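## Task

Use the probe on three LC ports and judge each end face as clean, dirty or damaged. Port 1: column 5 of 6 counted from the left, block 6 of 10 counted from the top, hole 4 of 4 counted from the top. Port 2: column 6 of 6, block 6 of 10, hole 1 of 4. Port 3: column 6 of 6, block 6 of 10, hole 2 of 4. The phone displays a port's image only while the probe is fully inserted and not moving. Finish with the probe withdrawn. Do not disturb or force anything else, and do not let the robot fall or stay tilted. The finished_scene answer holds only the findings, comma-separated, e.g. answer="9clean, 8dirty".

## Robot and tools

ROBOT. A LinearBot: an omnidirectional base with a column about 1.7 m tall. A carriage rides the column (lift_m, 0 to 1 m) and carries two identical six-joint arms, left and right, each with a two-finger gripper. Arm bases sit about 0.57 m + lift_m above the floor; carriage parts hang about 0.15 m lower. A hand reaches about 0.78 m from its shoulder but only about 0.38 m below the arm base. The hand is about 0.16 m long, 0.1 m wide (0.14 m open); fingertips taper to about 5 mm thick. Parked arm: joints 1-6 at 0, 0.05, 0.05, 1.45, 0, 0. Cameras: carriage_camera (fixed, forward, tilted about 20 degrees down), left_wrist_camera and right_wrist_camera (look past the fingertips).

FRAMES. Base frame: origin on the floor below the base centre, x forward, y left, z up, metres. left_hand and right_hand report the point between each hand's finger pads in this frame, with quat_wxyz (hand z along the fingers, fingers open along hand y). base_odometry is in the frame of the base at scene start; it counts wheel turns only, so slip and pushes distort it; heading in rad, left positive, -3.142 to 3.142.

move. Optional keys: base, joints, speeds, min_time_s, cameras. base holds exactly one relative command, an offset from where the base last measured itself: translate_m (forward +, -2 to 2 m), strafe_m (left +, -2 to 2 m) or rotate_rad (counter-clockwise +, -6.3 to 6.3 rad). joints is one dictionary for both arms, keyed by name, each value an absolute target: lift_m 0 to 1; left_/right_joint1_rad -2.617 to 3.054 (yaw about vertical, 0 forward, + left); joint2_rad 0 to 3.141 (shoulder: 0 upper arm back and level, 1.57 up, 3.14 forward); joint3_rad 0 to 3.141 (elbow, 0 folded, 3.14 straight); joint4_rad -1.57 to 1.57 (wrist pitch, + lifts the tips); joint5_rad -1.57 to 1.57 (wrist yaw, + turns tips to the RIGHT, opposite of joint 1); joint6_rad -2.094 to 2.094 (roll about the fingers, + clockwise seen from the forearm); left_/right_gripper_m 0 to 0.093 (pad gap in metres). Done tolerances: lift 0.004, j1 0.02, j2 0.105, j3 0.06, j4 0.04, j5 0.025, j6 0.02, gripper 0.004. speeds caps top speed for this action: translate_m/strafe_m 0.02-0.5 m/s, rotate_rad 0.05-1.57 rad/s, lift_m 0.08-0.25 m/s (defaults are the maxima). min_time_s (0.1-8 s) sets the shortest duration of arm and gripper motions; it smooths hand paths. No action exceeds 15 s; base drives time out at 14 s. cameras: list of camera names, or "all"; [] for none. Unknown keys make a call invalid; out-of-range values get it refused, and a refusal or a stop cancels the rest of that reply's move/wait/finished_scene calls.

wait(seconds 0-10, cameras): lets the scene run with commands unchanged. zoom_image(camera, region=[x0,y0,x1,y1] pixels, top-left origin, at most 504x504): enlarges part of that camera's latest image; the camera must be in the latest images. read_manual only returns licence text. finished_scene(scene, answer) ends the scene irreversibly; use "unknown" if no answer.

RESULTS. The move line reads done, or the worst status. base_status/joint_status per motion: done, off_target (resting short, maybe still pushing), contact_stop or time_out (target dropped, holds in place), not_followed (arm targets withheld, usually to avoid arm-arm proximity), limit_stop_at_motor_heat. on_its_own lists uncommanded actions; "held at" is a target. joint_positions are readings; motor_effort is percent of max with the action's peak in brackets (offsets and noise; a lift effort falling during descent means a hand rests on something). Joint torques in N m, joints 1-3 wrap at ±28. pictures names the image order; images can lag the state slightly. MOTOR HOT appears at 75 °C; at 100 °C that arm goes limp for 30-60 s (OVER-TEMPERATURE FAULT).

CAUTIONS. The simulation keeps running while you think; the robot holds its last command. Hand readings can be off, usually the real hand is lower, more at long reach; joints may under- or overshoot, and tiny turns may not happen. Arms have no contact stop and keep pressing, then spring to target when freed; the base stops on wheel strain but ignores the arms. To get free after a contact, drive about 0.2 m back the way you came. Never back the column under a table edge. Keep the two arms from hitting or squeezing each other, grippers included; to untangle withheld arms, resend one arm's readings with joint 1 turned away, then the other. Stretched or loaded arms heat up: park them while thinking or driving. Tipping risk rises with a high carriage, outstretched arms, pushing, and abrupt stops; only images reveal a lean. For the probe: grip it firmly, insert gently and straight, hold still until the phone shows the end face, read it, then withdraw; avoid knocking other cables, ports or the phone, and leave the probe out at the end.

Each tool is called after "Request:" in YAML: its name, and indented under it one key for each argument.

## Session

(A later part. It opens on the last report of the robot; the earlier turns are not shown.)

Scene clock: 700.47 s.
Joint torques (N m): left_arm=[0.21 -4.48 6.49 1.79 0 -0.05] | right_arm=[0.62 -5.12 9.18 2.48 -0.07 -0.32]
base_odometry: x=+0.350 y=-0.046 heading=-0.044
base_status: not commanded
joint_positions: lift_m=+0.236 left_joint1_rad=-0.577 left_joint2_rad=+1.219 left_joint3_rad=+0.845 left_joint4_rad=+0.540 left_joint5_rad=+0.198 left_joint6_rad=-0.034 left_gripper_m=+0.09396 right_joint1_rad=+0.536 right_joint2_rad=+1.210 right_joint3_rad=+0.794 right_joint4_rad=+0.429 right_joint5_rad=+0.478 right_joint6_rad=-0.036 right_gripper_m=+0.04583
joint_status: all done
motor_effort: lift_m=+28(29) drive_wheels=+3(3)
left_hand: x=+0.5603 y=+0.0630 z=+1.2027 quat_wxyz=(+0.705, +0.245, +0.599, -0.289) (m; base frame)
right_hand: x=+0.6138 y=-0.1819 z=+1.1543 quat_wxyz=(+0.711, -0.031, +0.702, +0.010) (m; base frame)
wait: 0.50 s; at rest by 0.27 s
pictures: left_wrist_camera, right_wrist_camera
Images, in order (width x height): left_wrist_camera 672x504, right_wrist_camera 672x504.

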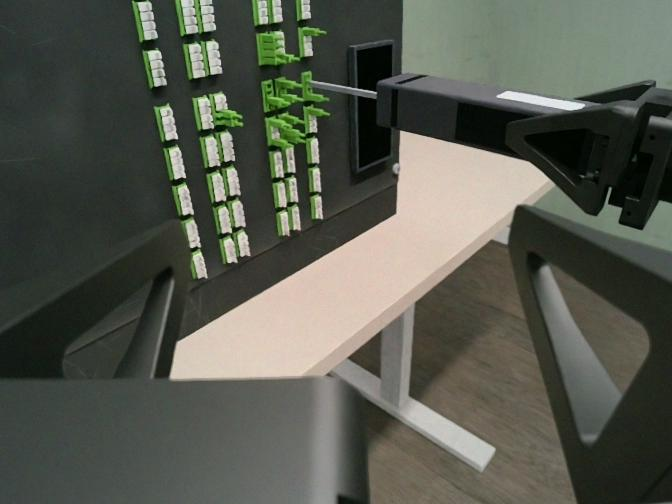

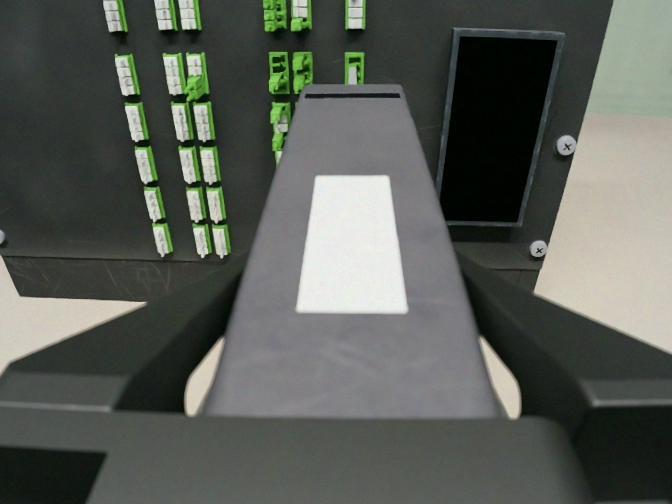

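Request:
move:
  joints: {"lift_m": 0.2365}
  cameras: []

Request:
move:
  base: {"translate_m": 0.002}
  speeds: {"translate_m": 0.02}
  cameras: []

Request:
wait:
  seconds: 0.5
  cameras: ["right_wrist_camera", "left_wrist_camera"]

Request:
zoom_image:
  camera: "right_wrist_camera"
  region: [323, 30, 383, 90]

Request:
zoom_image:
  camera: "left_wrist_camera"
  region: [295, 60, 345, 100]

Scene clock: 712.20 s.
Joint torques (N m): left_arm=[0.24 -4.53 6.53 1.85 -0.05 -0.05] | right_arm=[0.69 -5.03 9.17 2.49 -0.1 -0.3]
move: done
base_odometry: x=+0.350 y=-0.046 heading=-0.044
base_status: not commanded
joint_positions: lift_m=+0.236 left_joint1_rad=-0.577 left_joint2_rad=+1.219 left_joint3_rad=+0.845 left_joint4_rad=+0.540 left_joint5_rad=+0.198 left_joint6_rad=-0.034 left_gripper_m=+0.09396 right_joint1_rad=+0.536 right_joint2_rad=+1.210 right_joint3_rad=+0.794 right_joint4_rad=+0.429 right_joint5_rad=+0.478 right_joint6_rad=-0.036 right_gripper_m=+0.04583
joint_status: all done
motor_effort: lift_m=+29(30) drive_wheels=+3(3)
left_hand: x=+0.5603 y=+0.0630 z=+1.2030 quat_wxyz=(+0.705, +0.245, +0.599, -0.289) (m; base frame)
right_hand: x=+0.6138 y=-0.1819 z=+1.1546 quat_wxyz=(+0.711, -0.031, +0.702, +0.010) (m; base frame)
pictures: none
No camera images: "cameras" was empty.

Scene clock: 712.87 s.
Joint torques (N m): left_arm=[0.21 -4.6 6.45 1.82 -0.06 -0.05] | right_arm=[0.39 -4.98 9.1 2.45 -0.03 -0.28]
move: done
base_odometry: x=+0.352 y=-0.046 heading=-0.044
base_status: done
joint_positions: lift_m=+0.236 left_joint1_rad=-0.577 left_joint2_rad=+1.219 left_joint3_rad=+0.845 left_joint4_rad=+0.540 left_joint5_rad=+0.198 left_joint6_rad=-0.034 left_gripper_m=+0.09396 right_joint1_rad=+0.538 right_joint2_rad=+1.210 right_joint3_rad=+0.794 right_joint4_rad=+0.430 right_joint5_rad=+0.478 right_joint6_rad=-0.036 right_gripper_m=+0.04583
joint_status: not commanded
motor_effort: lift_m=+29(29) drive_wheels=+3(10)
left_hand: x=+0.5603 y=+0.0630 z=+1.2029 quat_wxyz=(+0.705, +0.245, +0.599, -0.289) (m; base frame)
right_hand: x=+0.6135 y=-0.1813 z=+1.1548 quat_wxyz=(+0.711, -0.032, +0.702, +0.011) (m; base frame)
pictures: none
No camera images: "cameras" was empty.

Scene clock: 713.37 s.
Joint torques (N m): left_arm=[0.14 -4.56 6.56 1.79 -0.07 -0.01] | right_arm=[0.38 -5.03 9.25 2.42 -0.07 -0.31]
base_odometry: x=+0.352 y=-0.046 heading=-0.044
base_status: done
joint_positions: lift_m=+0.236 left_joint1_rad=-0.577 left_joint2_rad=+1.219 left_joint3_rad=+0.845 left_joint4_rad=+0.540 left_joint5_rad=+0.198 left_joint6_rad=-0.034 left_gripper_m=+0.09396 right_joint1_rad=+0.538 right_joint2_rad=+1.210 right_joint3_rad=+0.794 right_joint4_rad=+0.430 right_joint5_rad=+0.478 right_joint6_rad=-0.036 right_gripper_m=+0.04583
joint_status: not commanded
motor_effort: lift_m=+29(29) drive_wheels=+3(10)
left_hand: x=+0.5603 y=+0.0630 z=+1.2029 quat_wxyz=(+0.705, +0.245, +0.599, -0.289) (m; base frame)
right_hand: x=+0.6135 y=-0.1813 z=+1.1548 quat_wxyz=(+0.711, -0.032, +0.702, +0.011) (m; base frame)
wait: 0.50 s; at rest by 0.27 s
pictures: left_wrist_camera, right_wrist_camera
Images, in order (width x height): left_wrist_camera 672x504, right_wrist_camera 672x504.

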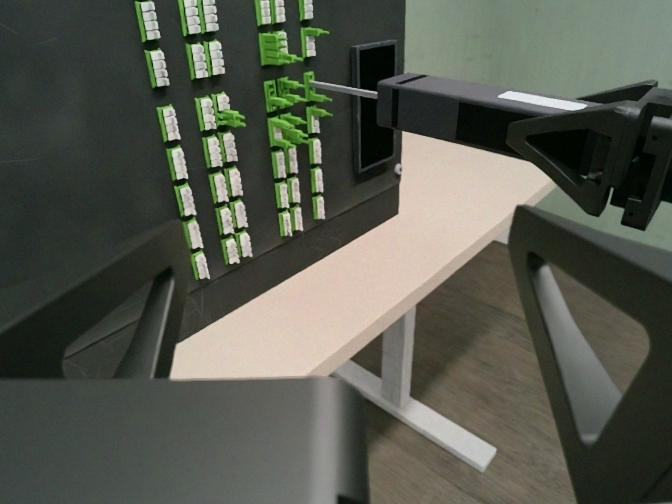

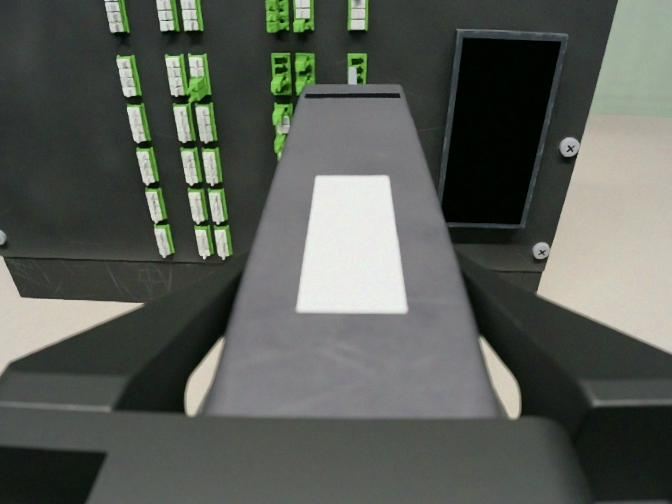

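Scaled by 8.400 from the camera's 672x504 image, which has a finer 960x720 frame.

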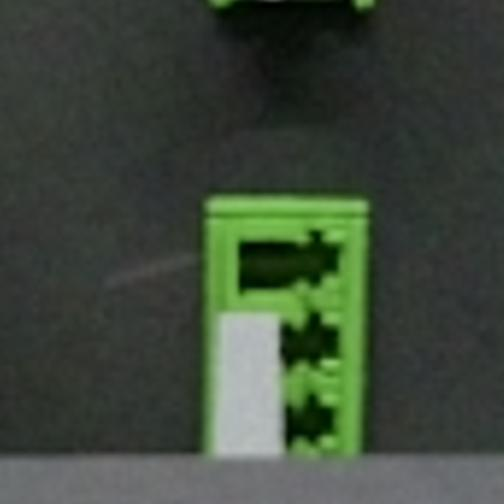

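Scaled by 10.080 from the camera's 672x504 image, which has a finer 960x720 frame.

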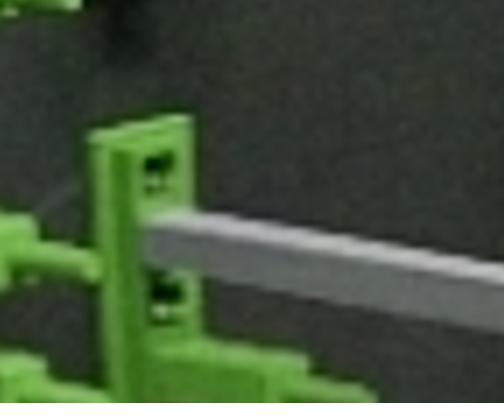

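Request:
move:
  base: {"translate_m": -0.004}
  speeds: {"translate_m": 0.02}
  cameras: []

Request:
move:
  joints: {"right_joint1_rad": 0.525}
  min_time_s: 2
  cameras: []

Request:
wait:
  seconds: 0.5
  cameras: ["right_wrist_camera", "left_wrist_camera"]

Request:
zoom_image:
  camera: "right_wrist_camera"
  region: [323, 30, 383, 90]

Request:
zoom_image:
  camera: "left_wrist_camera"
  region: [295, 60, 345, 100]

Scene clock: 736.77 s.
Joint torques (N m): left_arm=[0.17 -4.51 6.39 1.79 -0.05 -0.09] | right_arm=[0.65 -5.03 9.06 2.45 -0.06 -0.31]
move: done
base_odometry: x=+0.348 y=-0.046 heading=-0.044
base_status: done
joint_positions: lift_m=+0.236 left_joint1_rad=-0.577 left_joint2_rad=+1.219 left_joint3_rad=+0.845 left_joint4_rad=+0.540 left_joint5_rad=+0.198 left_joint6_rad=-0.034 left_gripper_m=+0.09396 right_joint1_rad=+0.538 right_joint2_rad=+1.210 right_joint3_rad=+0.794 right_joint4_rad=+0.430 right_joint5_rad=+0.476 right_joint6_rad=-0.036 right_gripper_m=+0.04583
joint_status: not commanded
motor_effort: lift_m=+29(29) drive_wheels=+2(7)
left_hand: x=+0.5603 y=+0.0630 z=+1.2029 quat_wxyz=(+0.705, +0.245, +0.599, -0.289) (m; base frame)
right_hand: x=+0.6135 y=-0.1811 z=+1.1549 quat_wxyz=(+0.711, -0.032, +0.702, +0.011) (m; base frame)
pictures: none
No camera images: "cameras" was empty.

Scene clock: 739.07 s.
Joint torques (N m): left_arm=[0.21 -4.56 6.43 1.84 -0.04 -0.07] | right_arm=[-0.32 -4.98 9.2 2.44 -0.06 -0.32]
move: done
base_odometry: x=+0.348 y=-0.046 heading=-0.044
base_status: not commanded
joint_positions: lift_m=+0.236 left_joint1_rad=-0.577 left_joint2_rad=+1.219 left_joint3_rad=+0.845 left_joint4_rad=+0.540 left_joint5_rad=+0.198 left_joint6_rad=-0.034 left_gripper_m=+0.09396 right_joint1_rad=+0.533 right_joint2_rad=+1.210 right_joint3_rad=+0.794 right_joint4_rad=+0.430 right_joint5_rad=+0.476 right_joint6_rad=-0.036 right_gripper_m=+0.04583
joint_status: all done
motor_effort: lift_m=+29(29) drive_wheels=+2(2)
left_hand: x=+0.5603 y=+0.0630 z=+1.2029 quat_wxyz=(+0.705, +0.245, +0.599, -0.289) (m; base frame)
right_hand: x=+0.6143 y=-0.1832 z=+1.1549 quat_wxyz=(+0.712, -0.030, +0.702, +0.010) (m; base frame)
pictures: none
No camera images: "cameras" was empty.

Scene clock: 739.57 s.
Joint torques (N m): left_arm=[0.16 -4.62 6.58 1.81 -0.01 -0.07] | right_arm=[-0.4 -4.94 9.25 2.48 -0.03 -0.32]
base_odometry: x=+0.348 y=-0.046 heading=-0.044
base_status: not commanded
joint_positions: lift_m=+0.236 left_joint1_rad=-0.577 left_joint2_rad=+1.219 left_joint3_rad=+0.845 left_joint4_rad=+0.540 left_joint5_rad=+0.198 left_joint6_rad=-0.034 left_gripper_m=+0.09396 right_joint1_rad=+0.533 right_joint2_rad=+1.210 right_joint3_rad=+0.794 right_joint4_rad=+0.430 right_joint5_rad=+0.476 right_joint6_rad=-0.036 right_gripper_m=+0.04583
joint_status: all done
motor_effort: lift_m=+29(29) drive_wheels=+2(2)
left_hand: x=+0.5603 y=+0.0630 z=+1.2029 quat_wxyz=(+0.705, +0.245, +0.599, -0.289) (m; base frame)
right_hand: x=+0.6143 y=-0.1832 z=+1.1549 quat_wxyz=(+0.712, -0.030, +0.702, +0.010) (m; base frame)
wait: 0.50 s; at rest by 0.27 s
pictures: left_wrist_camera, right_wrist_camera
Images, in order (width x height): left_wrist_camera 672x504, right_wrist_camera 672x504.

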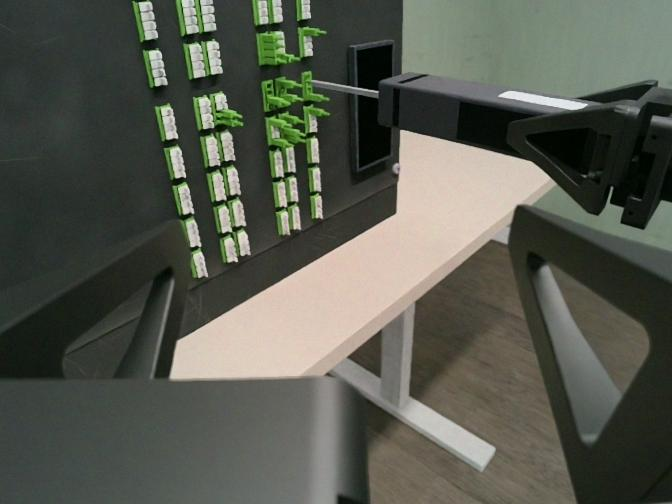

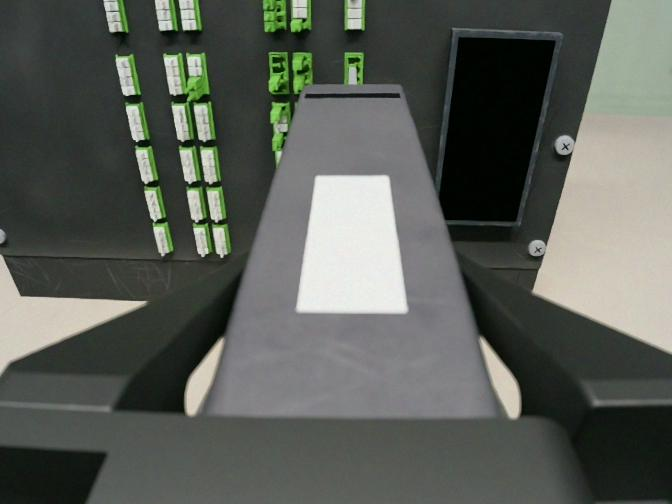

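Scaled by 8.400 from the camera's 672x504 image, which has a finer 960x720 frame.

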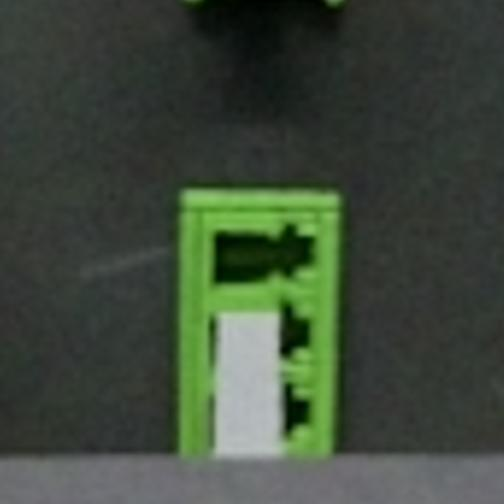

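Scaled by 10.080 from the camera's 672x504 image, which has a finer 960x720 frame.

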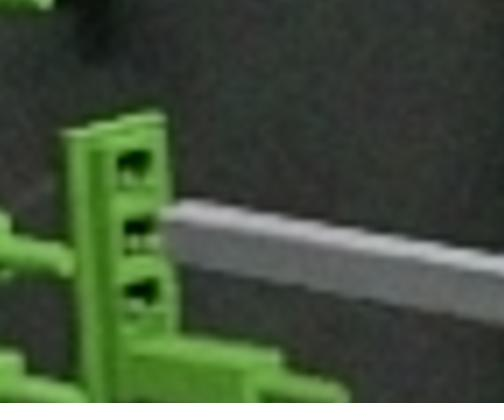

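Request:
move:
  joints: {"lift_m": 0.2357}
  cameras: []

Request:
move:
  base: {"translate_m": 0.0025}
  speeds: {"translate_m": 0.02}
  cameras: []

Request:
wait:
  seconds: 0.5
  cameras: ["right_wrist_camera", "left_wrist_camera"]

Request:
zoom_image:
  camera: "right_wrist_camera"
  region: [323, 30, 383, 90]

Request:
zoom_image:
  camera: "left_wrist_camera"
  region: [295, 60, 345, 100]

Scene clock: 769.80 s.
Joint torques (N m): left_arm=[0.28 -4.67 6.52 1.87 -0.05 -0.04] | right_arm=[-0.44 -4.98 9.07 2.47 -0.07 -0.33]
move: done
base_odometry: x=+0.348 y=-0.046 heading=-0.044
base_status: not commanded
joint_positions: lift_m=+0.236 left_joint1_rad=-0.577 left_joint2_rad=+1.219 left_joint3_rad=+0.845 left_joint4_rad=+0.540 left_joint5_rad=+0.198 left_joint6_rad=-0.034 left_gripper_m=+0.09396 right_joint1_rad=+0.533 right_joint2_rad=+1.210 right_joint3_rad=+0.794 right_joint4_rad=+0.430 right_joint5_rad=+0.476 right_joint6_rad=-0.036 right_gripper_m=+0.04583
joint_status: all done
motor_effort: lift_m=+26(26) drive_wheels=+2(2)
left_hand: x=+0.5603 y=+0.0630 z=+1.2025 quat_wxyz=(+0.705, +0.245, +0.599, -0.289) (m; base frame)
right_hand: x=+0.6143 y=-0.1832 z=+1.1544 quat_wxyz=(+0.711, -0.030, +0.702, +0.009) (m; base frame)
pictures: none
No camera images: "cameras" was empty.

Scene clock: 770.50 s.
Joint torques (N m): left_arm=[0.27 -4.66 6.63 1.81 -0.04 -0.06] | right_arm=[-0.29 -4.94 9.17 2.45 -0.05 -0.32]
move: done
base_odometry: x=+0.350 y=-0.046 heading=-0.044
base_status: done
joint_positions: lift_m=+0.236 left_joint1_rad=-0.577 left_joint2_rad=+1.219 left_joint3_rad=+0.845 left_joint4_rad=+0.540 left_joint5_rad=+0.198 left_joint6_rad=-0.034 left_gripper_m=+0.09396 right_joint1_rad=+0.531 right_joint2_rad=+1.210 right_joint3_rad=+0.794 right_joint4_rad=+0.430 right_joint5_rad=+0.476 right_joint6_rad=-0.036 right_gripper_m=+0.04583
joint_status: not commanded
motor_effort: lift_m=+26(26) drive_wheels=+2(9)
left_hand: x=+0.5603 y=+0.0630 z=+1.2026 quat_wxyz=(+0.705, +0.245, +0.599, -0.289) (m; base frame)
right_hand: x=+0.6144 y=-0.1835 z=+1.1543 quat_wxyz=(+0.711, -0.030, +0.702, +0.009) (m; base frame)
pictures: none
No camera images: "cameras" was empty.

Scene clock: 771.00 s.
Joint torques (N m): left_arm=[0.25 -4.4 6.39 1.81 -0.05 -0.05] | right_arm=[-0.28 -4.92 9.36 2.46 -0.1 -0.29]
base_odometry: x=+0.350 y=-0.046 heading=-0.044
base_status: done
joint_positions: lift_m=+0.236 left_joint1_rad=-0.577 left_joint2_rad=+1.219 left_joint3_rad=+0.845 left_joint4_rad=+0.540 left_joint5_rad=+0.198 left_joint6_rad=-0.034 left_gripper_m=+0.09396 right_joint1_rad=+0.531 right_joint2_rad=+1.210 right_joint3_rad=+0.794 right_joint4_rad=+0.430 right_joint5_rad=+0.476 right_joint6_rad=-0.036 right_gripper_m=+0.04583
joint_status: not commanded
motor_effort: lift_m=+26(26) drive_wheels=+1(9)
left_hand: x=+0.5603 y=+0.0630 z=+1.2026 quat_wxyz=(+0.705, +0.245, +0.599, -0.289) (m; base frame)
right_hand: x=+0.6144 y=-0.1835 z=+1.1543 quat_wxyz=(+0.711, -0.030, +0.702, +0.009) (m; base frame)
wait: 0.50 s; at rest by 0.27 s
pictures: left_wrist_camera, right_wrist_camera
Images, in order (width x height): left_wrist_camera 672x504, right_wrist_camera 672x504.

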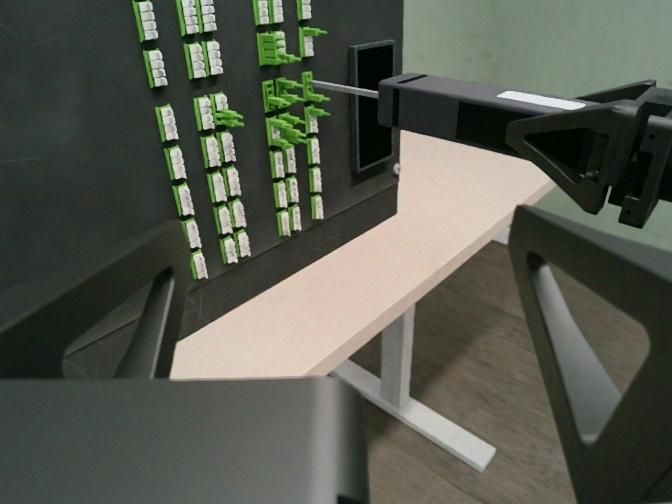

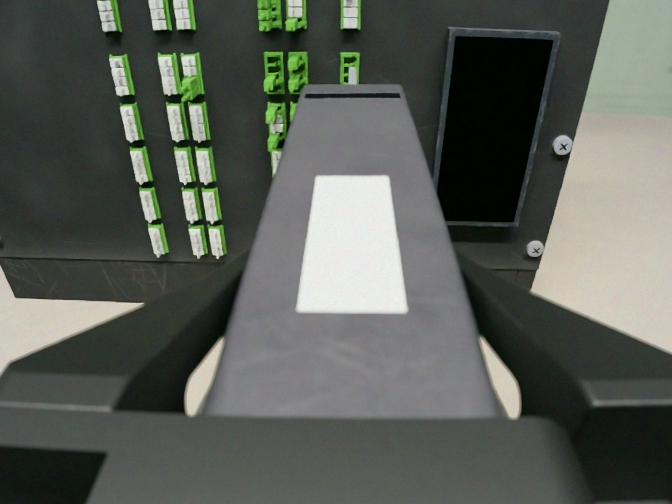

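Scaled by 8.400 from the camera's 672x504 image, which has a finer 960x720 frame.

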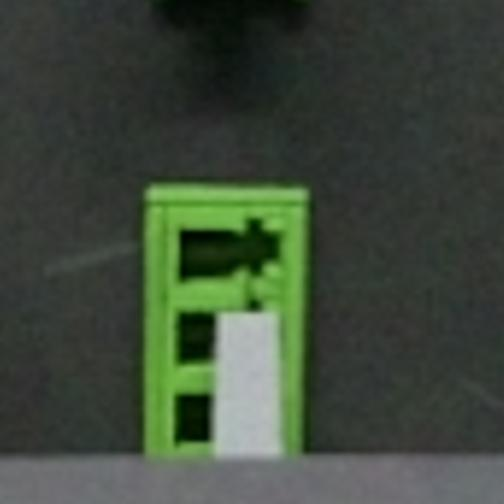

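Scaled by 10.080 from the camera's 672x504 image, which has a finer 960x720 frame.

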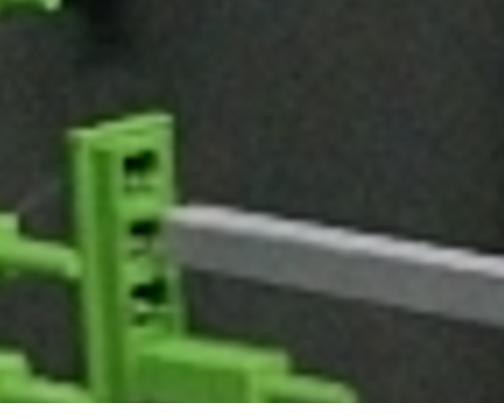

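Request:
move:
  joints: {"lift_m": 0.2353, "right_joint1_rad": 0.5185}
  min_time_s: 1
  cameras: []

Request:
move:
  joints: {"right_joint1_rad": 0.5402}
  min_time_s: 2
  cameras: []

Request:
move:
  joints: {"right_joint1_rad": 0.5325, "right_joint5_rad": 0.476}
  min_time_s: 1
  cameras: []

Request:
wait:
  seconds: 0.5
  cameras: ["right_wrist_camera", "left_wrist_camera"]

Request:
zoom_image:
  camera: "right_wrist_camera"
  region: [323, 30, 383, 90]

Request:
zoom_image:
  camera: "left_wrist_camera"
  region: [295, 60, 345, 100]

Scene clock: 805.30 s.
Joint torques (N m): left_arm=[0.12 -4.48 6.45 1.82 -0.04 -0.06] | right_arm=[-0.32 -5.04 9.13 2.5 -0.04 -0.33]
move: done
base_odometry: x=+0.350 y=-0.046 heading=-0.044
base_status: not commanded
joint_positions: lift_m=+0.236 left_joint1_rad=-0.577 left_joint2_rad=+1.219 left_joint3_rad=+0.845 left_joint4_rad=+0.540 left_joint5_rad=+0.198 left_joint6_rad=-0.034 left_gripper_m=+0.09396 right_joint1_rad=+0.526 right_joint2_rad=+1.210 right_joint3_rad=+0.794 right_joint4_rad=+0.430 right_joint5_rad=+0.476 right_joint6_rad=-0.036 right_gripper_m=+0.04583
joint_status: all done
motor_effort: lift_m=+25(25) drive_wheels=+2(2)
left_hand: x=+0.5603 y=+0.0630 z=+1.2023 quat_wxyz=(+0.705, +0.245, +0.599, -0.289) (m; base frame)
right_hand: x=+0.6151 y=-0.1855 z=+1.1540 quat_wxyz=(+0.711, -0.028, +0.702, +0.007) (m; base frame)
pictures: none
No camera images: "cameras" was empty.

Scene clock: 807.60 s.
Joint torques (N m): left_arm=[0.23 -4.62 6.57 1.84 -0.07 -0.07] | right_arm=[0.83 -4.9 9.2 2.46 -0.06 -0.32]
move: done
base_odometry: x=+0.350 y=-0.046 heading=-0.044
base_status: not commanded
joint_positions: lift_m=+0.236 left_joint1_rad=-0.577 left_joint2_rad=+1.219 left_joint3_rad=+0.845 left_joint4_rad=+0.540 left_joint5_rad=+0.198 left_joint6_rad=-0.034 left_gripper_m=+0.09396 right_joint1_rad=+0.533 right_joint2_rad=+1.210 right_joint3_rad=+0.794 right_joint4_rad=+0.430 right_joint5_rad=+0.476 right_joint6_rad=-0.036 right_gripper_m=+0.04583
joint_status: all done
motor_effort: lift_m=+25(25) drive_wheels=+2(2)
left_hand: x=+0.5603 y=+0.0630 z=+1.2023 quat_wxyz=(+0.705, +0.245, +0.599, -0.289) (m; base frame)
right_hand: x=+0.6143 y=-0.1830 z=+1.1540 quat_wxyz=(+0.711, -0.030, +0.702, +0.010) (m; base frame)
pictures: none
No camera images: "cameras" was empty.

Scene clock: 808.90 s.
Joint torques (N m): left_arm=[0.25 -4.68 6.49 1.81 -0.04 -0.08] | right_arm=[0.21 -4.96 9.31 2.46 0.03 -0.3]
move: done
base_odometry: x=+0.350 y=-0.046 heading=-0.044
base_status: not commanded
joint_positions: lift_m=+0.236 left_joint1_rad=-0.577 left_joint2_rad=+1.219 left_joint3_rad=+0.845 left_joint4_rad=+0.540 left_joint5_rad=+0.198 left_joint6_rad=-0.034 left_gripper_m=+0.09396 right_joint1_rad=+0.533 right_joint2_rad=+1.210 right_joint3_rad=+0.794 right_joint4_rad=+0.430 right_joint5_rad=+0.476 right_joint6_rad=-0.036 right_gripper_m=+0.04583
joint_status: all done
motor_effort: lift_m=+25(25) drive_wheels=+2(2)
left_hand: x=+0.5603 y=+0.0630 z=+1.2023 quat_wxyz=(+0.705, +0.245, +0.599, -0.289) (m; base frame)
right_hand: x=+0.6143 y=-0.1830 z=+1.1540 quat_wxyz=(+0.711, -0.030, +0.702, +0.010) (m; base frame)
pictures: none
No camera images: "cameras" was empty.

Scene clock: 809.40 s.
Joint torques (N m): left_arm=[0.27 -4.6 6.61 1.8 -0.05 -0.06] | right_arm=[0.09 -5.14 9.31 2.49 0.01 -0.3]
base_odometry: x=+0.350 y=-0.046 heading=-0.044
base_status: not commanded
joint_positions: lift_m=+0.236 left_joint1_rad=-0.577 left_joint2_rad=+1.219 left_joint3_rad=+0.845 left_joint4_rad=+0.540 left_joint5_rad=+0.198 left_joint6_rad=-0.034 left_gripper_m=+0.09396 right_joint1_rad=+0.533 right_joint2_rad=+1.210 right_joint3_rad=+0.794 right_joint4_rad=+0.430 right_joint5_rad=+0.476 right_joint6_rad=-0.036 right_gripper_m=+0.04583
joint_status: all done
motor_effort: lift_m=+25(25) drive_wheels=+2(2)
left_hand: x=+0.5603 y=+0.0630 z=+1.2023 quat_wxyz=(+0.705, +0.245, +0.599, -0.289) (m; base frame)
right_hand: x=+0.6143 y=-0.1830 z=+1.1540 quat_wxyz=(+0.711, -0.030, +0.702, +0.010) (m; base frame)
wait: 0.50 s; at rest by 0.27 s
pictures: left_wrist_camera, right_wrist_camera
Images, in order (width x height): left_wrist_camera 672x504, right_wrist_camera 672x504.

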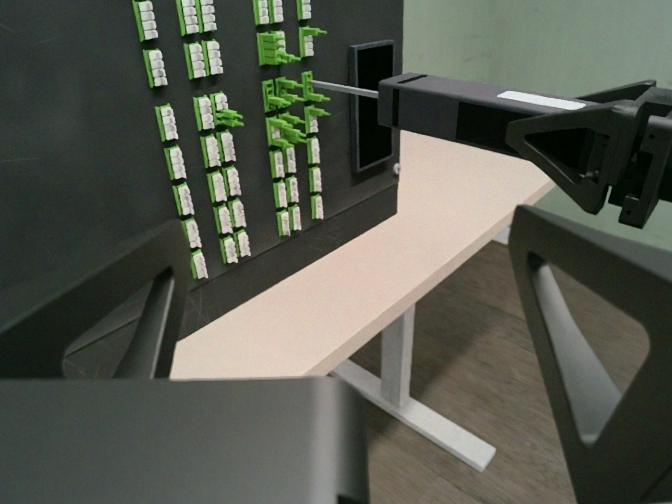

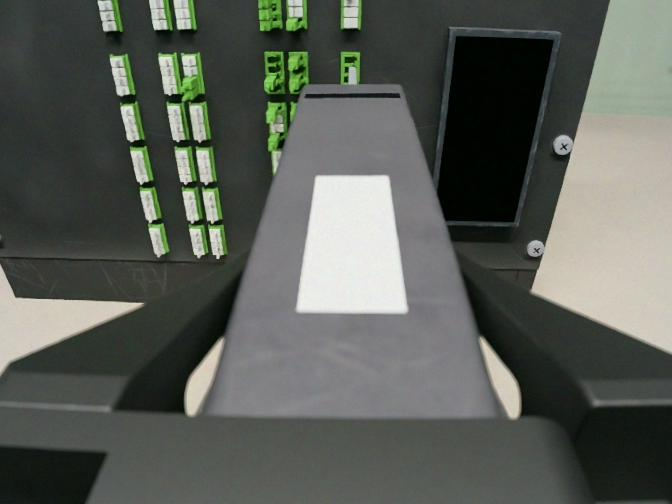

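Scaled by 8.400 from the camera's 672x504 image, which has a finer 960x720 frame.

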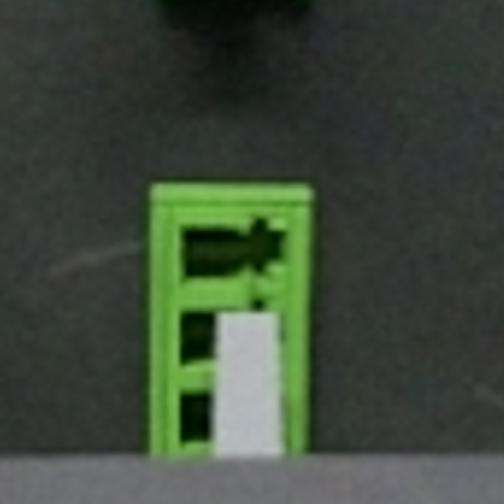

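Scaled by 10.080 from the camera's 672x504 image, which has a finer 960x720 frame.

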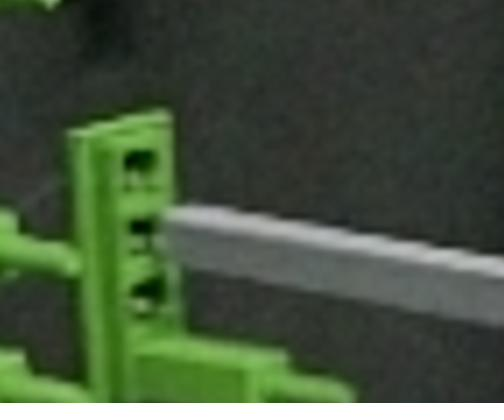

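Request:
move:
  base: {"translate_m": 0.0015}
  speeds: {"translate_m": 0.02}
  cameras: []

Request:
move:
  joints: {"right_joint1_rad": 0.5185}
  min_time_s: 1
  cameras: []

Request:
move:
  joints: {"right_joint1_rad": 0.5426}
  min_time_s: 2
  cameras: []

Request:
wait:
  seconds: 0.5
  cameras: ["right_wrist_camera", "left_wrist_camera"]

Request:
zoom_image:
  camera: "right_wrist_camera"
  region: [323, 30, 383, 90]

Request:
zoom_image:
  camera: "left_wrist_camera"
  region: [295, 60, 345, 100]

Scene clock: 832.13 s.
Joint torques (N m): left_arm=[0.18 -4.59 6.41 1.85 -0.05 -0.05] | right_arm=[0.01 -4.96 9.24 2.42 -0.04 -0.31]
move: done
base_odometry: x=+0.352 y=-0.046 heading=-0.044
base_status: done
joint_positions: lift_m=+0.236 left_joint1_rad=-0.577 left_joint2_rad=+1.219 left_joint3_rad=+0.845 left_joint4_rad=+0.540 left_joint5_rad=+0.198 left_joint6_rad=-0.034 left_gripper_m=+0.09396 right_joint1_rad=+0.534 right_joint2_rad=+1.210 right_joint3_rad=+0.794 right_joint4_rad=+0.430 right_joint5_rad=+0.481 right_joint6_rad=-0.036 right_gripper_m=+0.04583
joint_status: not commanded
motor_effort: lift_m=+25(25) drive_wheels=+2(10)
left_hand: x=+0.5603 y=+0.0630 z=+1.2023 quat_wxyz=(+0.705, +0.245, +0.599, -0.289) (m; base frame)
right_hand: x=+0.6140 y=-0.1831 z=+1.1541 quat_wxyz=(+0.711, -0.029, +0.702, +0.009) (m; base frame)
pictures: none
No camera images: "cameras" was empty.

Scene clock: 833.43 s.
Joint torques (N m): left_arm=[0.28 -4.57 6.54 1.82 -0.02 -0.09] | right_arm=[-1.01 -4.97 9.06 2.5 -0.04 -0.31]
move: done
base_odometry: x=+0.352 y=-0.046 heading=-0.044
base_status: not commanded
joint_positions: lift_m=+0.236 left_joint1_rad=-0.577 left_joint2_rad=+1.219 left_joint3_rad=+0.845 left_joint4_rad=+0.540 left_joint5_rad=+0.198 left_joint6_rad=-0.034 left_gripper_m=+0.09396 right_joint1_rad=+0.532 right_joint2_rad=+1.210 right_joint3_rad=+0.794 right_joint4_rad=+0.430 right_joint5_rad=+0.481 right_joint6_rad=-0.036 right_gripper_m=+0.04583
joint_status: all done
motor_effort: lift_m=+25(25) drive_wheels=+2(2)
left_hand: x=+0.5603 y=+0.0630 z=+1.2023 quat_wxyz=(+0.705, +0.245, +0.599, -0.289) (m; base frame)
right_hand: x=+0.6144 y=-0.1842 z=+1.1541 quat_wxyz=(+0.711, -0.028, +0.702, +0.008) (m; base frame)
pictures: none
No camera images: "cameras" was empty.

Scene clock: 835.73 s.
Joint torques (N m): left_arm=[0.09 -4.6 6.46 1.8 -0.02 -0.06] | right_arm=[0.79 -4.93 9.1 2.43 -0.01 -0.28]
move: done
base_odometry: x=+0.352 y=-0.046 heading=-0.044
base_status: not commanded
joint_positions: lift_m=+0.236 left_joint1_rad=-0.577 left_joint2_rad=+1.219 left_joint3_rad=+0.845 left_joint4_rad=+0.540 left_joint5_rad=+0.198 left_joint6_rad=-0.034 left_gripper_m=+0.09396 right_joint1_rad=+0.535 right_joint2_rad=+1.210 right_joint3_rad=+0.794 right_joint4_rad=+0.430 right_joint5_rad=+0.481 right_joint6_rad=-0.036 right_gripper_m=+0.04583
joint_status: all done
motor_effort: lift_m=+25(25) drive_wheels=+2(2)
left_hand: x=+0.5603 y=+0.0630 z=+1.2023 quat_wxyz=(+0.705, +0.245, +0.599, -0.289) (m; base frame)
right_hand: x=+0.6139 y=-0.1828 z=+1.1541 quat_wxyz=(+0.711, -0.030, +0.702, +0.009) (m; base frame)
pictures: none
No camera images: "cameras" was empty.

Scene clock: 836.23 s.
Joint torques (N m): left_arm=[0.06 -4.57 6.48 1.82 -0.06 -0.09] | right_arm=[0.7 -4.88 9.24 2.46 -0.04 -0.31]
base_odometry: x=+0.352 y=-0.046 heading=-0.044
base_status: not commanded
joint_positions: lift_m=+0.236 left_joint1_rad=-0.577 left_joint2_rad=+1.219 left_joint3_rad=+0.845 left_joint4_rad=+0.540 left_joint5_rad=+0.198 left_joint6_rad=-0.034 left_gripper_m=+0.09396 right_joint1_rad=+0.535 right_joint2_rad=+1.210 right_joint3_rad=+0.794 right_joint4_rad=+0.430 right_joint5_rad=+0.481 right_joint6_rad=-0.036 right_gripper_m=+0.04583
joint_status: all done
motor_effort: lift_m=+25(25) drive_wheels=+2(2)
left_hand: x=+0.5603 y=+0.0630 z=+1.2023 quat_wxyz=(+0.705, +0.245, +0.599, -0.289) (m; base frame)
right_hand: x=+0.6139 y=-0.1828 z=+1.1541 quat_wxyz=(+0.711, -0.030, +0.702, +0.009) (m; base frame)
wait: 0.50 s; at rest by 0.27 s
pictures: left_wrist_camera, right_wrist_camera
Images, in order (width x height): left_wrist_camera 672x504, right_wrist_camera 672x504.

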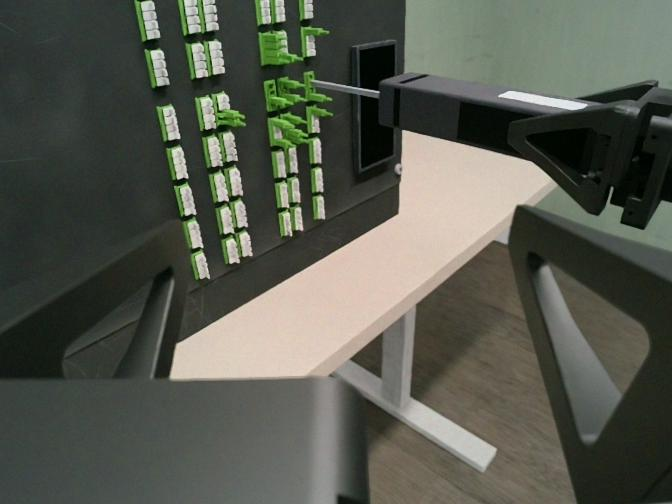

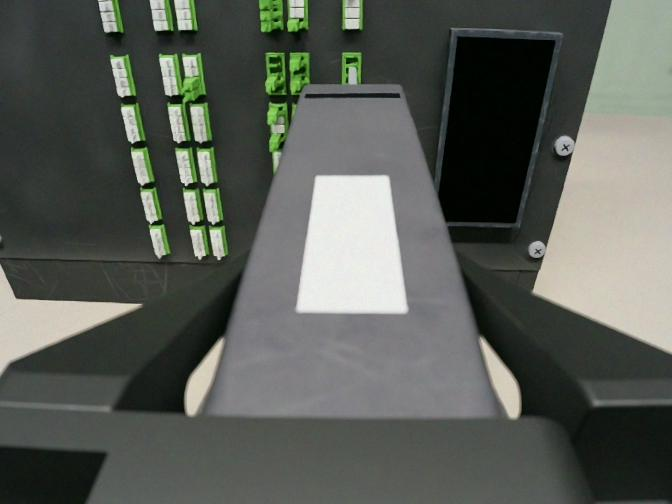

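Scaled by 8.400 from the camera's 672x504 image, which has a finer 960x720 frame.

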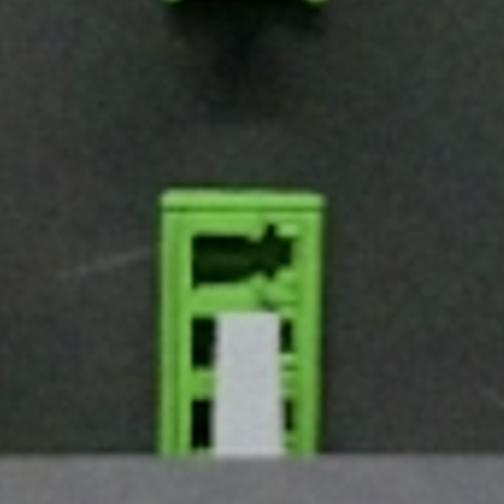

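Scaled by 10.080 from the camera's 672x504 image, which has a finer 960x720 frame.

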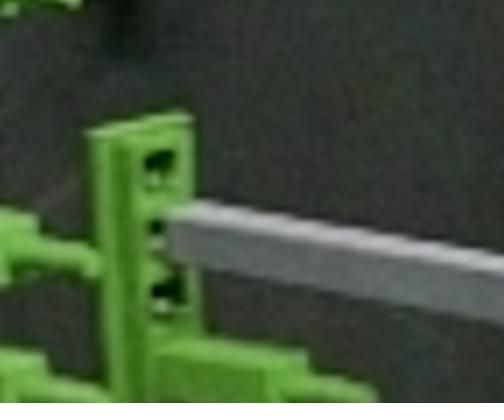

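Request:
move:
  base: {"translate_m": -0.004}
  speeds: {"translate_m": 0.02}
  cameras: []

Request:
move:
  joints: {"left_joint1_rad": -0.63, "left_joint2_rad": 2.08, "left_joint3_rad": 1.38, "left_joint4_rad": 1.19, "left_joint5_rad": 0.12, "left_joint6_rad": 0}
  min_time_s: 4

Scene clock: 925.20 s.
Joint torques (N m): left_arm=[0.05 -4.56 6.53 1.84 -0.05 -0.09] | right_arm=[0.73 -4.83 9.2 2.46 -0.02 -0.31]
move: done
base_odometry: x=+0.348 y=-0.046 heading=-0.044
base_status: done
joint_positions: lift_m=+0.236 left_joint1_rad=-0.577 left_joint2_rad=+1.219 left_joint3_rad=+0.845 left_joint4_rad=+0.540 left_joint5_rad=+0.198 left_joint6_rad=-0.034 left_gripper_m=+0.09396 right_joint1_rad=+0.536 right_joint2_rad=+1.210 right_joint3_rad=+0.794 right_joint4_rad=+0.430 right_joint5_rad=+0.481 right_joint6_rad=-0.036 right_gripper_m=+0.04583
joint_status: not commanded
motor_effort: lift_m=+25(25) drive_wheels=+3(7)
left_hand: x=+0.5603 y=+0.0630 z=+1.2023 quat_wxyz=(+0.705, +0.245, +0.599, -0.289) (m; base frame)
right_hand: x=+0.6138 y=-0.1826 z=+1.1542 quat_wxyz=(+0.712, -0.030, +0.702, +0.009) (m; base frame)
pictures: none
No camera images: "cameras" was empty.

Scene clock: 929.50 s.
Joint torques (N m): left_arm=[-0.4 -9.55 8.38 1.68 -0.14 0.08] | right_arm=[0.77 -4.96 9.31 2.48 -0.02 -0.29]
move: done
base_odometry: x=+0.348 y=-0.046 heading=-0.044
base_status: not commanded
joint_positions: lift_m=+0.236 left_joint1_rad=-0.624 left_joint2_rad=+2.059 left_joint3_rad=+1.345 left_joint4_rad=+1.172 left_joint5_rad=+0.128 left_joint6_rad=-0.013 left_gripper_m=+0.09396 right_joint1_rad=+0.536 right_joint2_rad=+1.210 right_joint3_rad=+0.794 right_joint4_rad=+0.430 right_joint5_rad=+0.481 right_joint6_rad=-0.036 right_gripper_m=+0.04583
joint_status: all done
motor_effort: lift_m=+25(25) drive_wheels=+3(3)
left_hand: x=+0.6919 y=-0.0419 z=+1.1743 quat_wxyz=(+0.794, +0.211, +0.486, -0.298) (m; base frame)
right_hand: x=+0.6138 y=-0.1826 z=+1.1542 quat_wxyz=(+0.712, -0.030, +0.702, +0.009) (m; base frame)
pictures: carriage_camera, left_wrist_camera, right_wrist_camera
Images, in order (width x height): carriage_camera 672x504, left_wrist_camera 672x504, right_wrist_camera 672x504.

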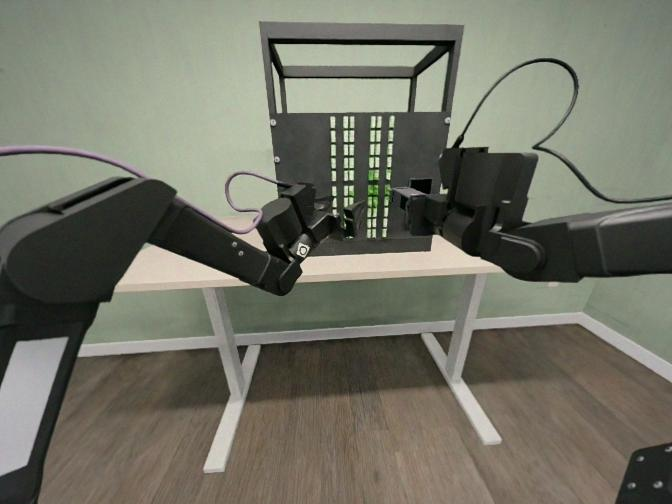

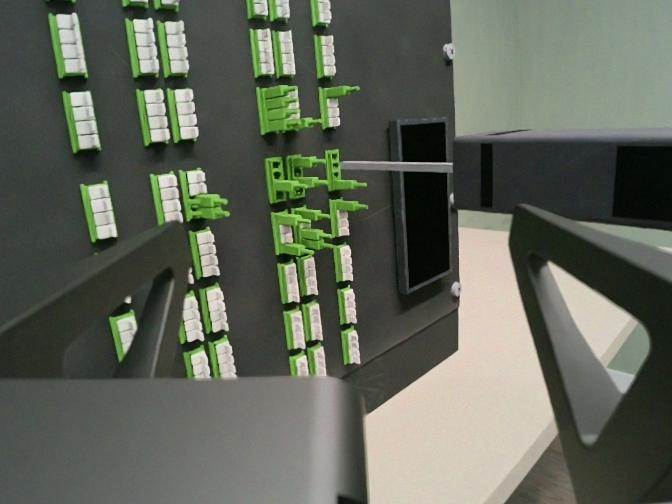

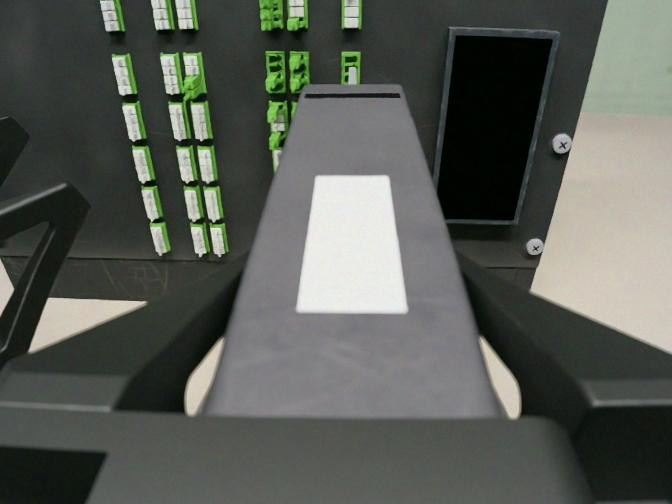

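Request:
zoom_image:
  camera: "left_wrist_camera"
  region: [300, 135, 380, 195]

Request:
zoom_image:
  camera: "right_wrist_camera"
  region: [323, 30, 383, 90]

Scaled by 6.300 from the camera's 672x504 image, which has a finer 960x720 frame.

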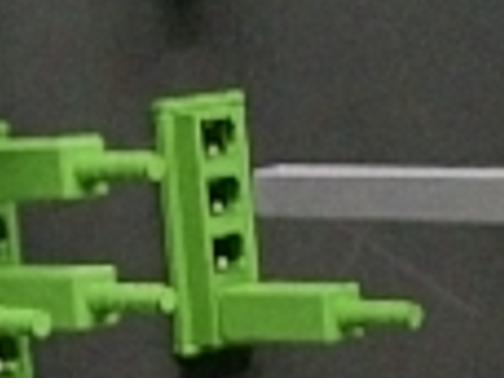

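Scaled by 8.400 from the camera's 672x504 image, which has a finer 960x720 frame.

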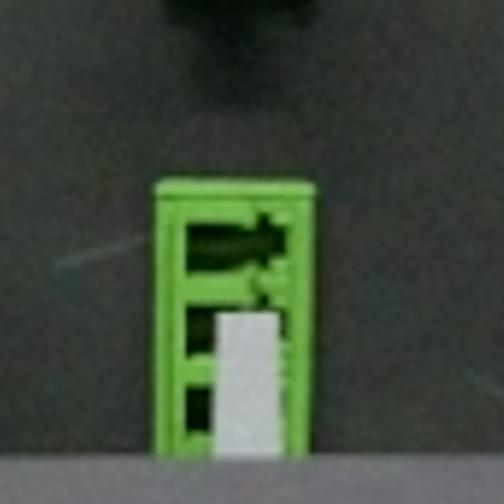

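Request:
move:
  base: {"translate_m": 0.002}
  speeds: {"translate_m": 0.02}
  cameras: []

Request:
move:
  joints: {"right_joint1_rad": 0.5455, "right_joint5_rad": 0.481}
  min_time_s: 2
  cameras: []

Request:
wait:
  seconds: 0.5
  cameras: ["right_wrist_camera", "left_wrist_camera"]

Request:
zoom_image:
  camera: "left_wrist_camera"
  region: [310, 145, 370, 190]

Request:
zoom_image:
  camera: "right_wrist_camera"
  region: [323, 30, 383, 90]

Scene clock: 946.87 s.
Joint torques (N m): left_arm=[-0.46 -10.17 8.31 1.6 -0.15 0.09] | right_arm=[0.81 -4.98 9.1 2.47 -0.03 -0.3]
move: done
base_odometry: x=+0.350 y=-0.046 heading=-0.044
base_status: done
joint_positions: lift_m=+0.236 left_joint1_rad=-0.624 left_joint2_rad=+2.062 left_joint3_rad=+1.345 left_joint4_rad=+1.180 left_joint5_rad=+0.126 left_joint6_rad=-0.013 left_gripper_m=+0.09396 right_joint1_rad=+0.536 right_joint2_rad=+1.211 right_joint3_rad=+0.794 right_joint4_rad=+0.430 right_joint5_rad=+0.480 right_joint6_rad=-0.036 right_gripper_m=+0.04583
joint_status: not commanded
motor_effort: lift_m=+25(25) drive_wheels=+2(9)
left_hand: x=+0.6920 y=-0.0416 z=+1.1744 quat_wxyz=(+0.796, +0.209, +0.485, -0.297) (m; base frame)
right_hand: x=+0.6140 y=-0.1824 z=+1.1537 quat_wxyz=(+0.711, -0.030, +0.702, +0.009) (m; base frame)
pictures: none
No camera images: "cameras" was empty.

Scene clock: 949.17 s.
Joint torques (N m): left_arm=[-0.42 -9.92 8.31 1.6 -0.16 0.09] | right_arm=[1.06 -4.92 9.09 2.47 0.05 -0.3]
move: done
base_odometry: x=+0.350 y=-0.046 heading=-0.044
base_status: not commanded
joint_positions: lift_m=+0.236 left_joint1_rad=-0.624 left_joint2_rad=+2.062 left_joint3_rad=+1.345 left_joint4_rad=+1.180 left_joint5_rad=+0.126 left_joint6_rad=-0.013 left_gripper_m=+0.09396 right_joint1_rad=+0.536 right_joint2_rad=+1.211 right_joint3_rad=+0.794 right_joint4_rad=+0.430 right_joint5_rad=+0.480 right_joint6_rad=-0.036 right_gripper_m=+0.04583
joint_status: all done
motor_effort: lift_m=+25(25) drive_wheels=+1(2)
left_hand: x=+0.6920 y=-0.0416 z=+1.1744 quat_wxyz=(+0.796, +0.209, +0.485, -0.297) (m; base frame)
right_hand: x=+0.6140 y=-0.1824 z=+1.1537 quat_wxyz=(+0.711, -0.030, +0.702, +0.009) (m; base frame)
pictures: none
No camera images: "cameras" was empty.

Scene clock: 949.67 s.
Joint torques (N m): left_arm=[-0.28 -9.94 8.29 1.62 -0.2 0.08] | right_arm=[1.05 -4.92 9.2 2.47 0.03 -0.32]
base_odometry: x=+0.350 y=-0.046 heading=-0.044
base_status: not commanded
joint_positions: lift_m=+0.236 left_joint1_rad=-0.624 left_joint2_rad=+2.062 left_joint3_rad=+1.345 left_joint4_rad=+1.180 left_joint5_rad=+0.126 left_joint6_rad=-0.013 left_gripper_m=+0.09396 right_joint1_rad=+0.536 right_joint2_rad=+1.211 right_joint3_rad=+0.794 right_joint4_rad=+0.430 right_joint5_rad=+0.480 right_joint6_rad=-0.036 right_gripper_m=+0.04583
joint_status: all done
motor_effort: lift_m=+25(25) drive_wheels=+2(2)
left_hand: x=+0.6920 y=-0.0416 z=+1.1744 quat_wxyz=(+0.796, +0.209, +0.485, -0.297) (m; base frame)
right_hand: x=+0.6140 y=-0.1824 z=+1.1537 quat_wxyz=(+0.711, -0.030, +0.702, +0.009) (m; base frame)
wait: 0.50 s; at rest by 0.27 s
pictures: left_wrist_camera, right_wrist_camera
Images, in order (width x height): left_wrist_camera 672x504, right_wrist_camera 672x504.

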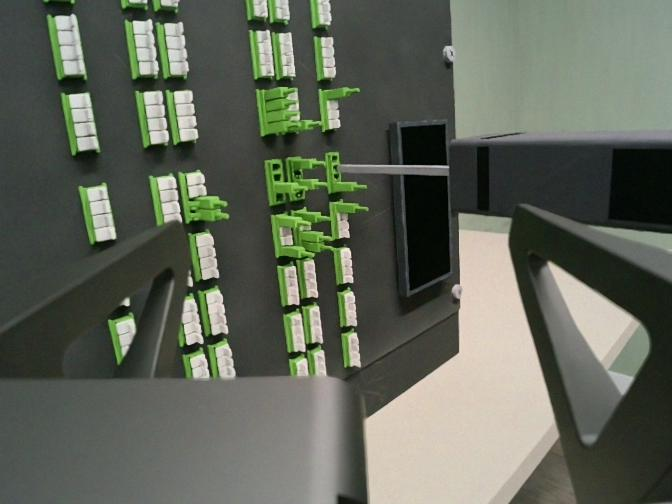

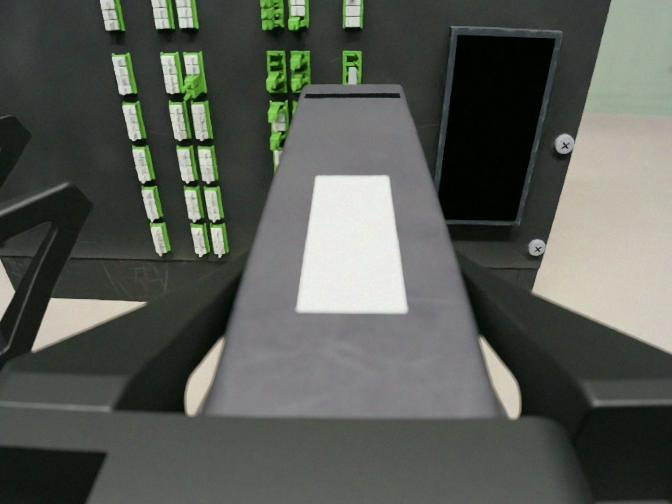

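Scaled by 8.400 from the camera's 672x504 image, which has a finer 960x720 frame.

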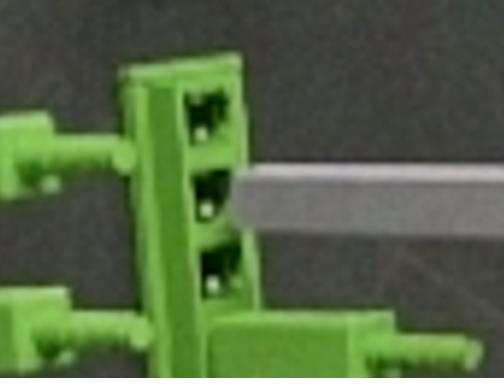

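Scaled by 8.400 from the camera's 672x504 image, which has a finer 960x720 frame.

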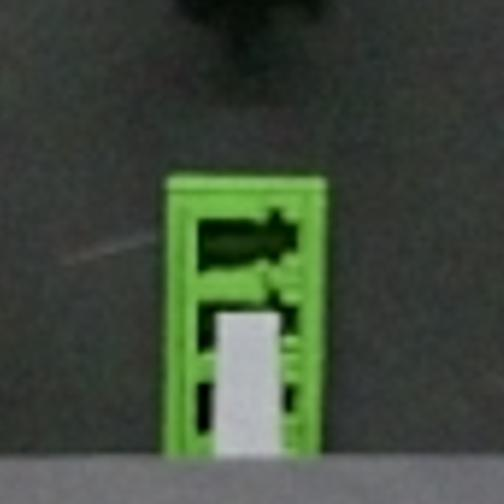

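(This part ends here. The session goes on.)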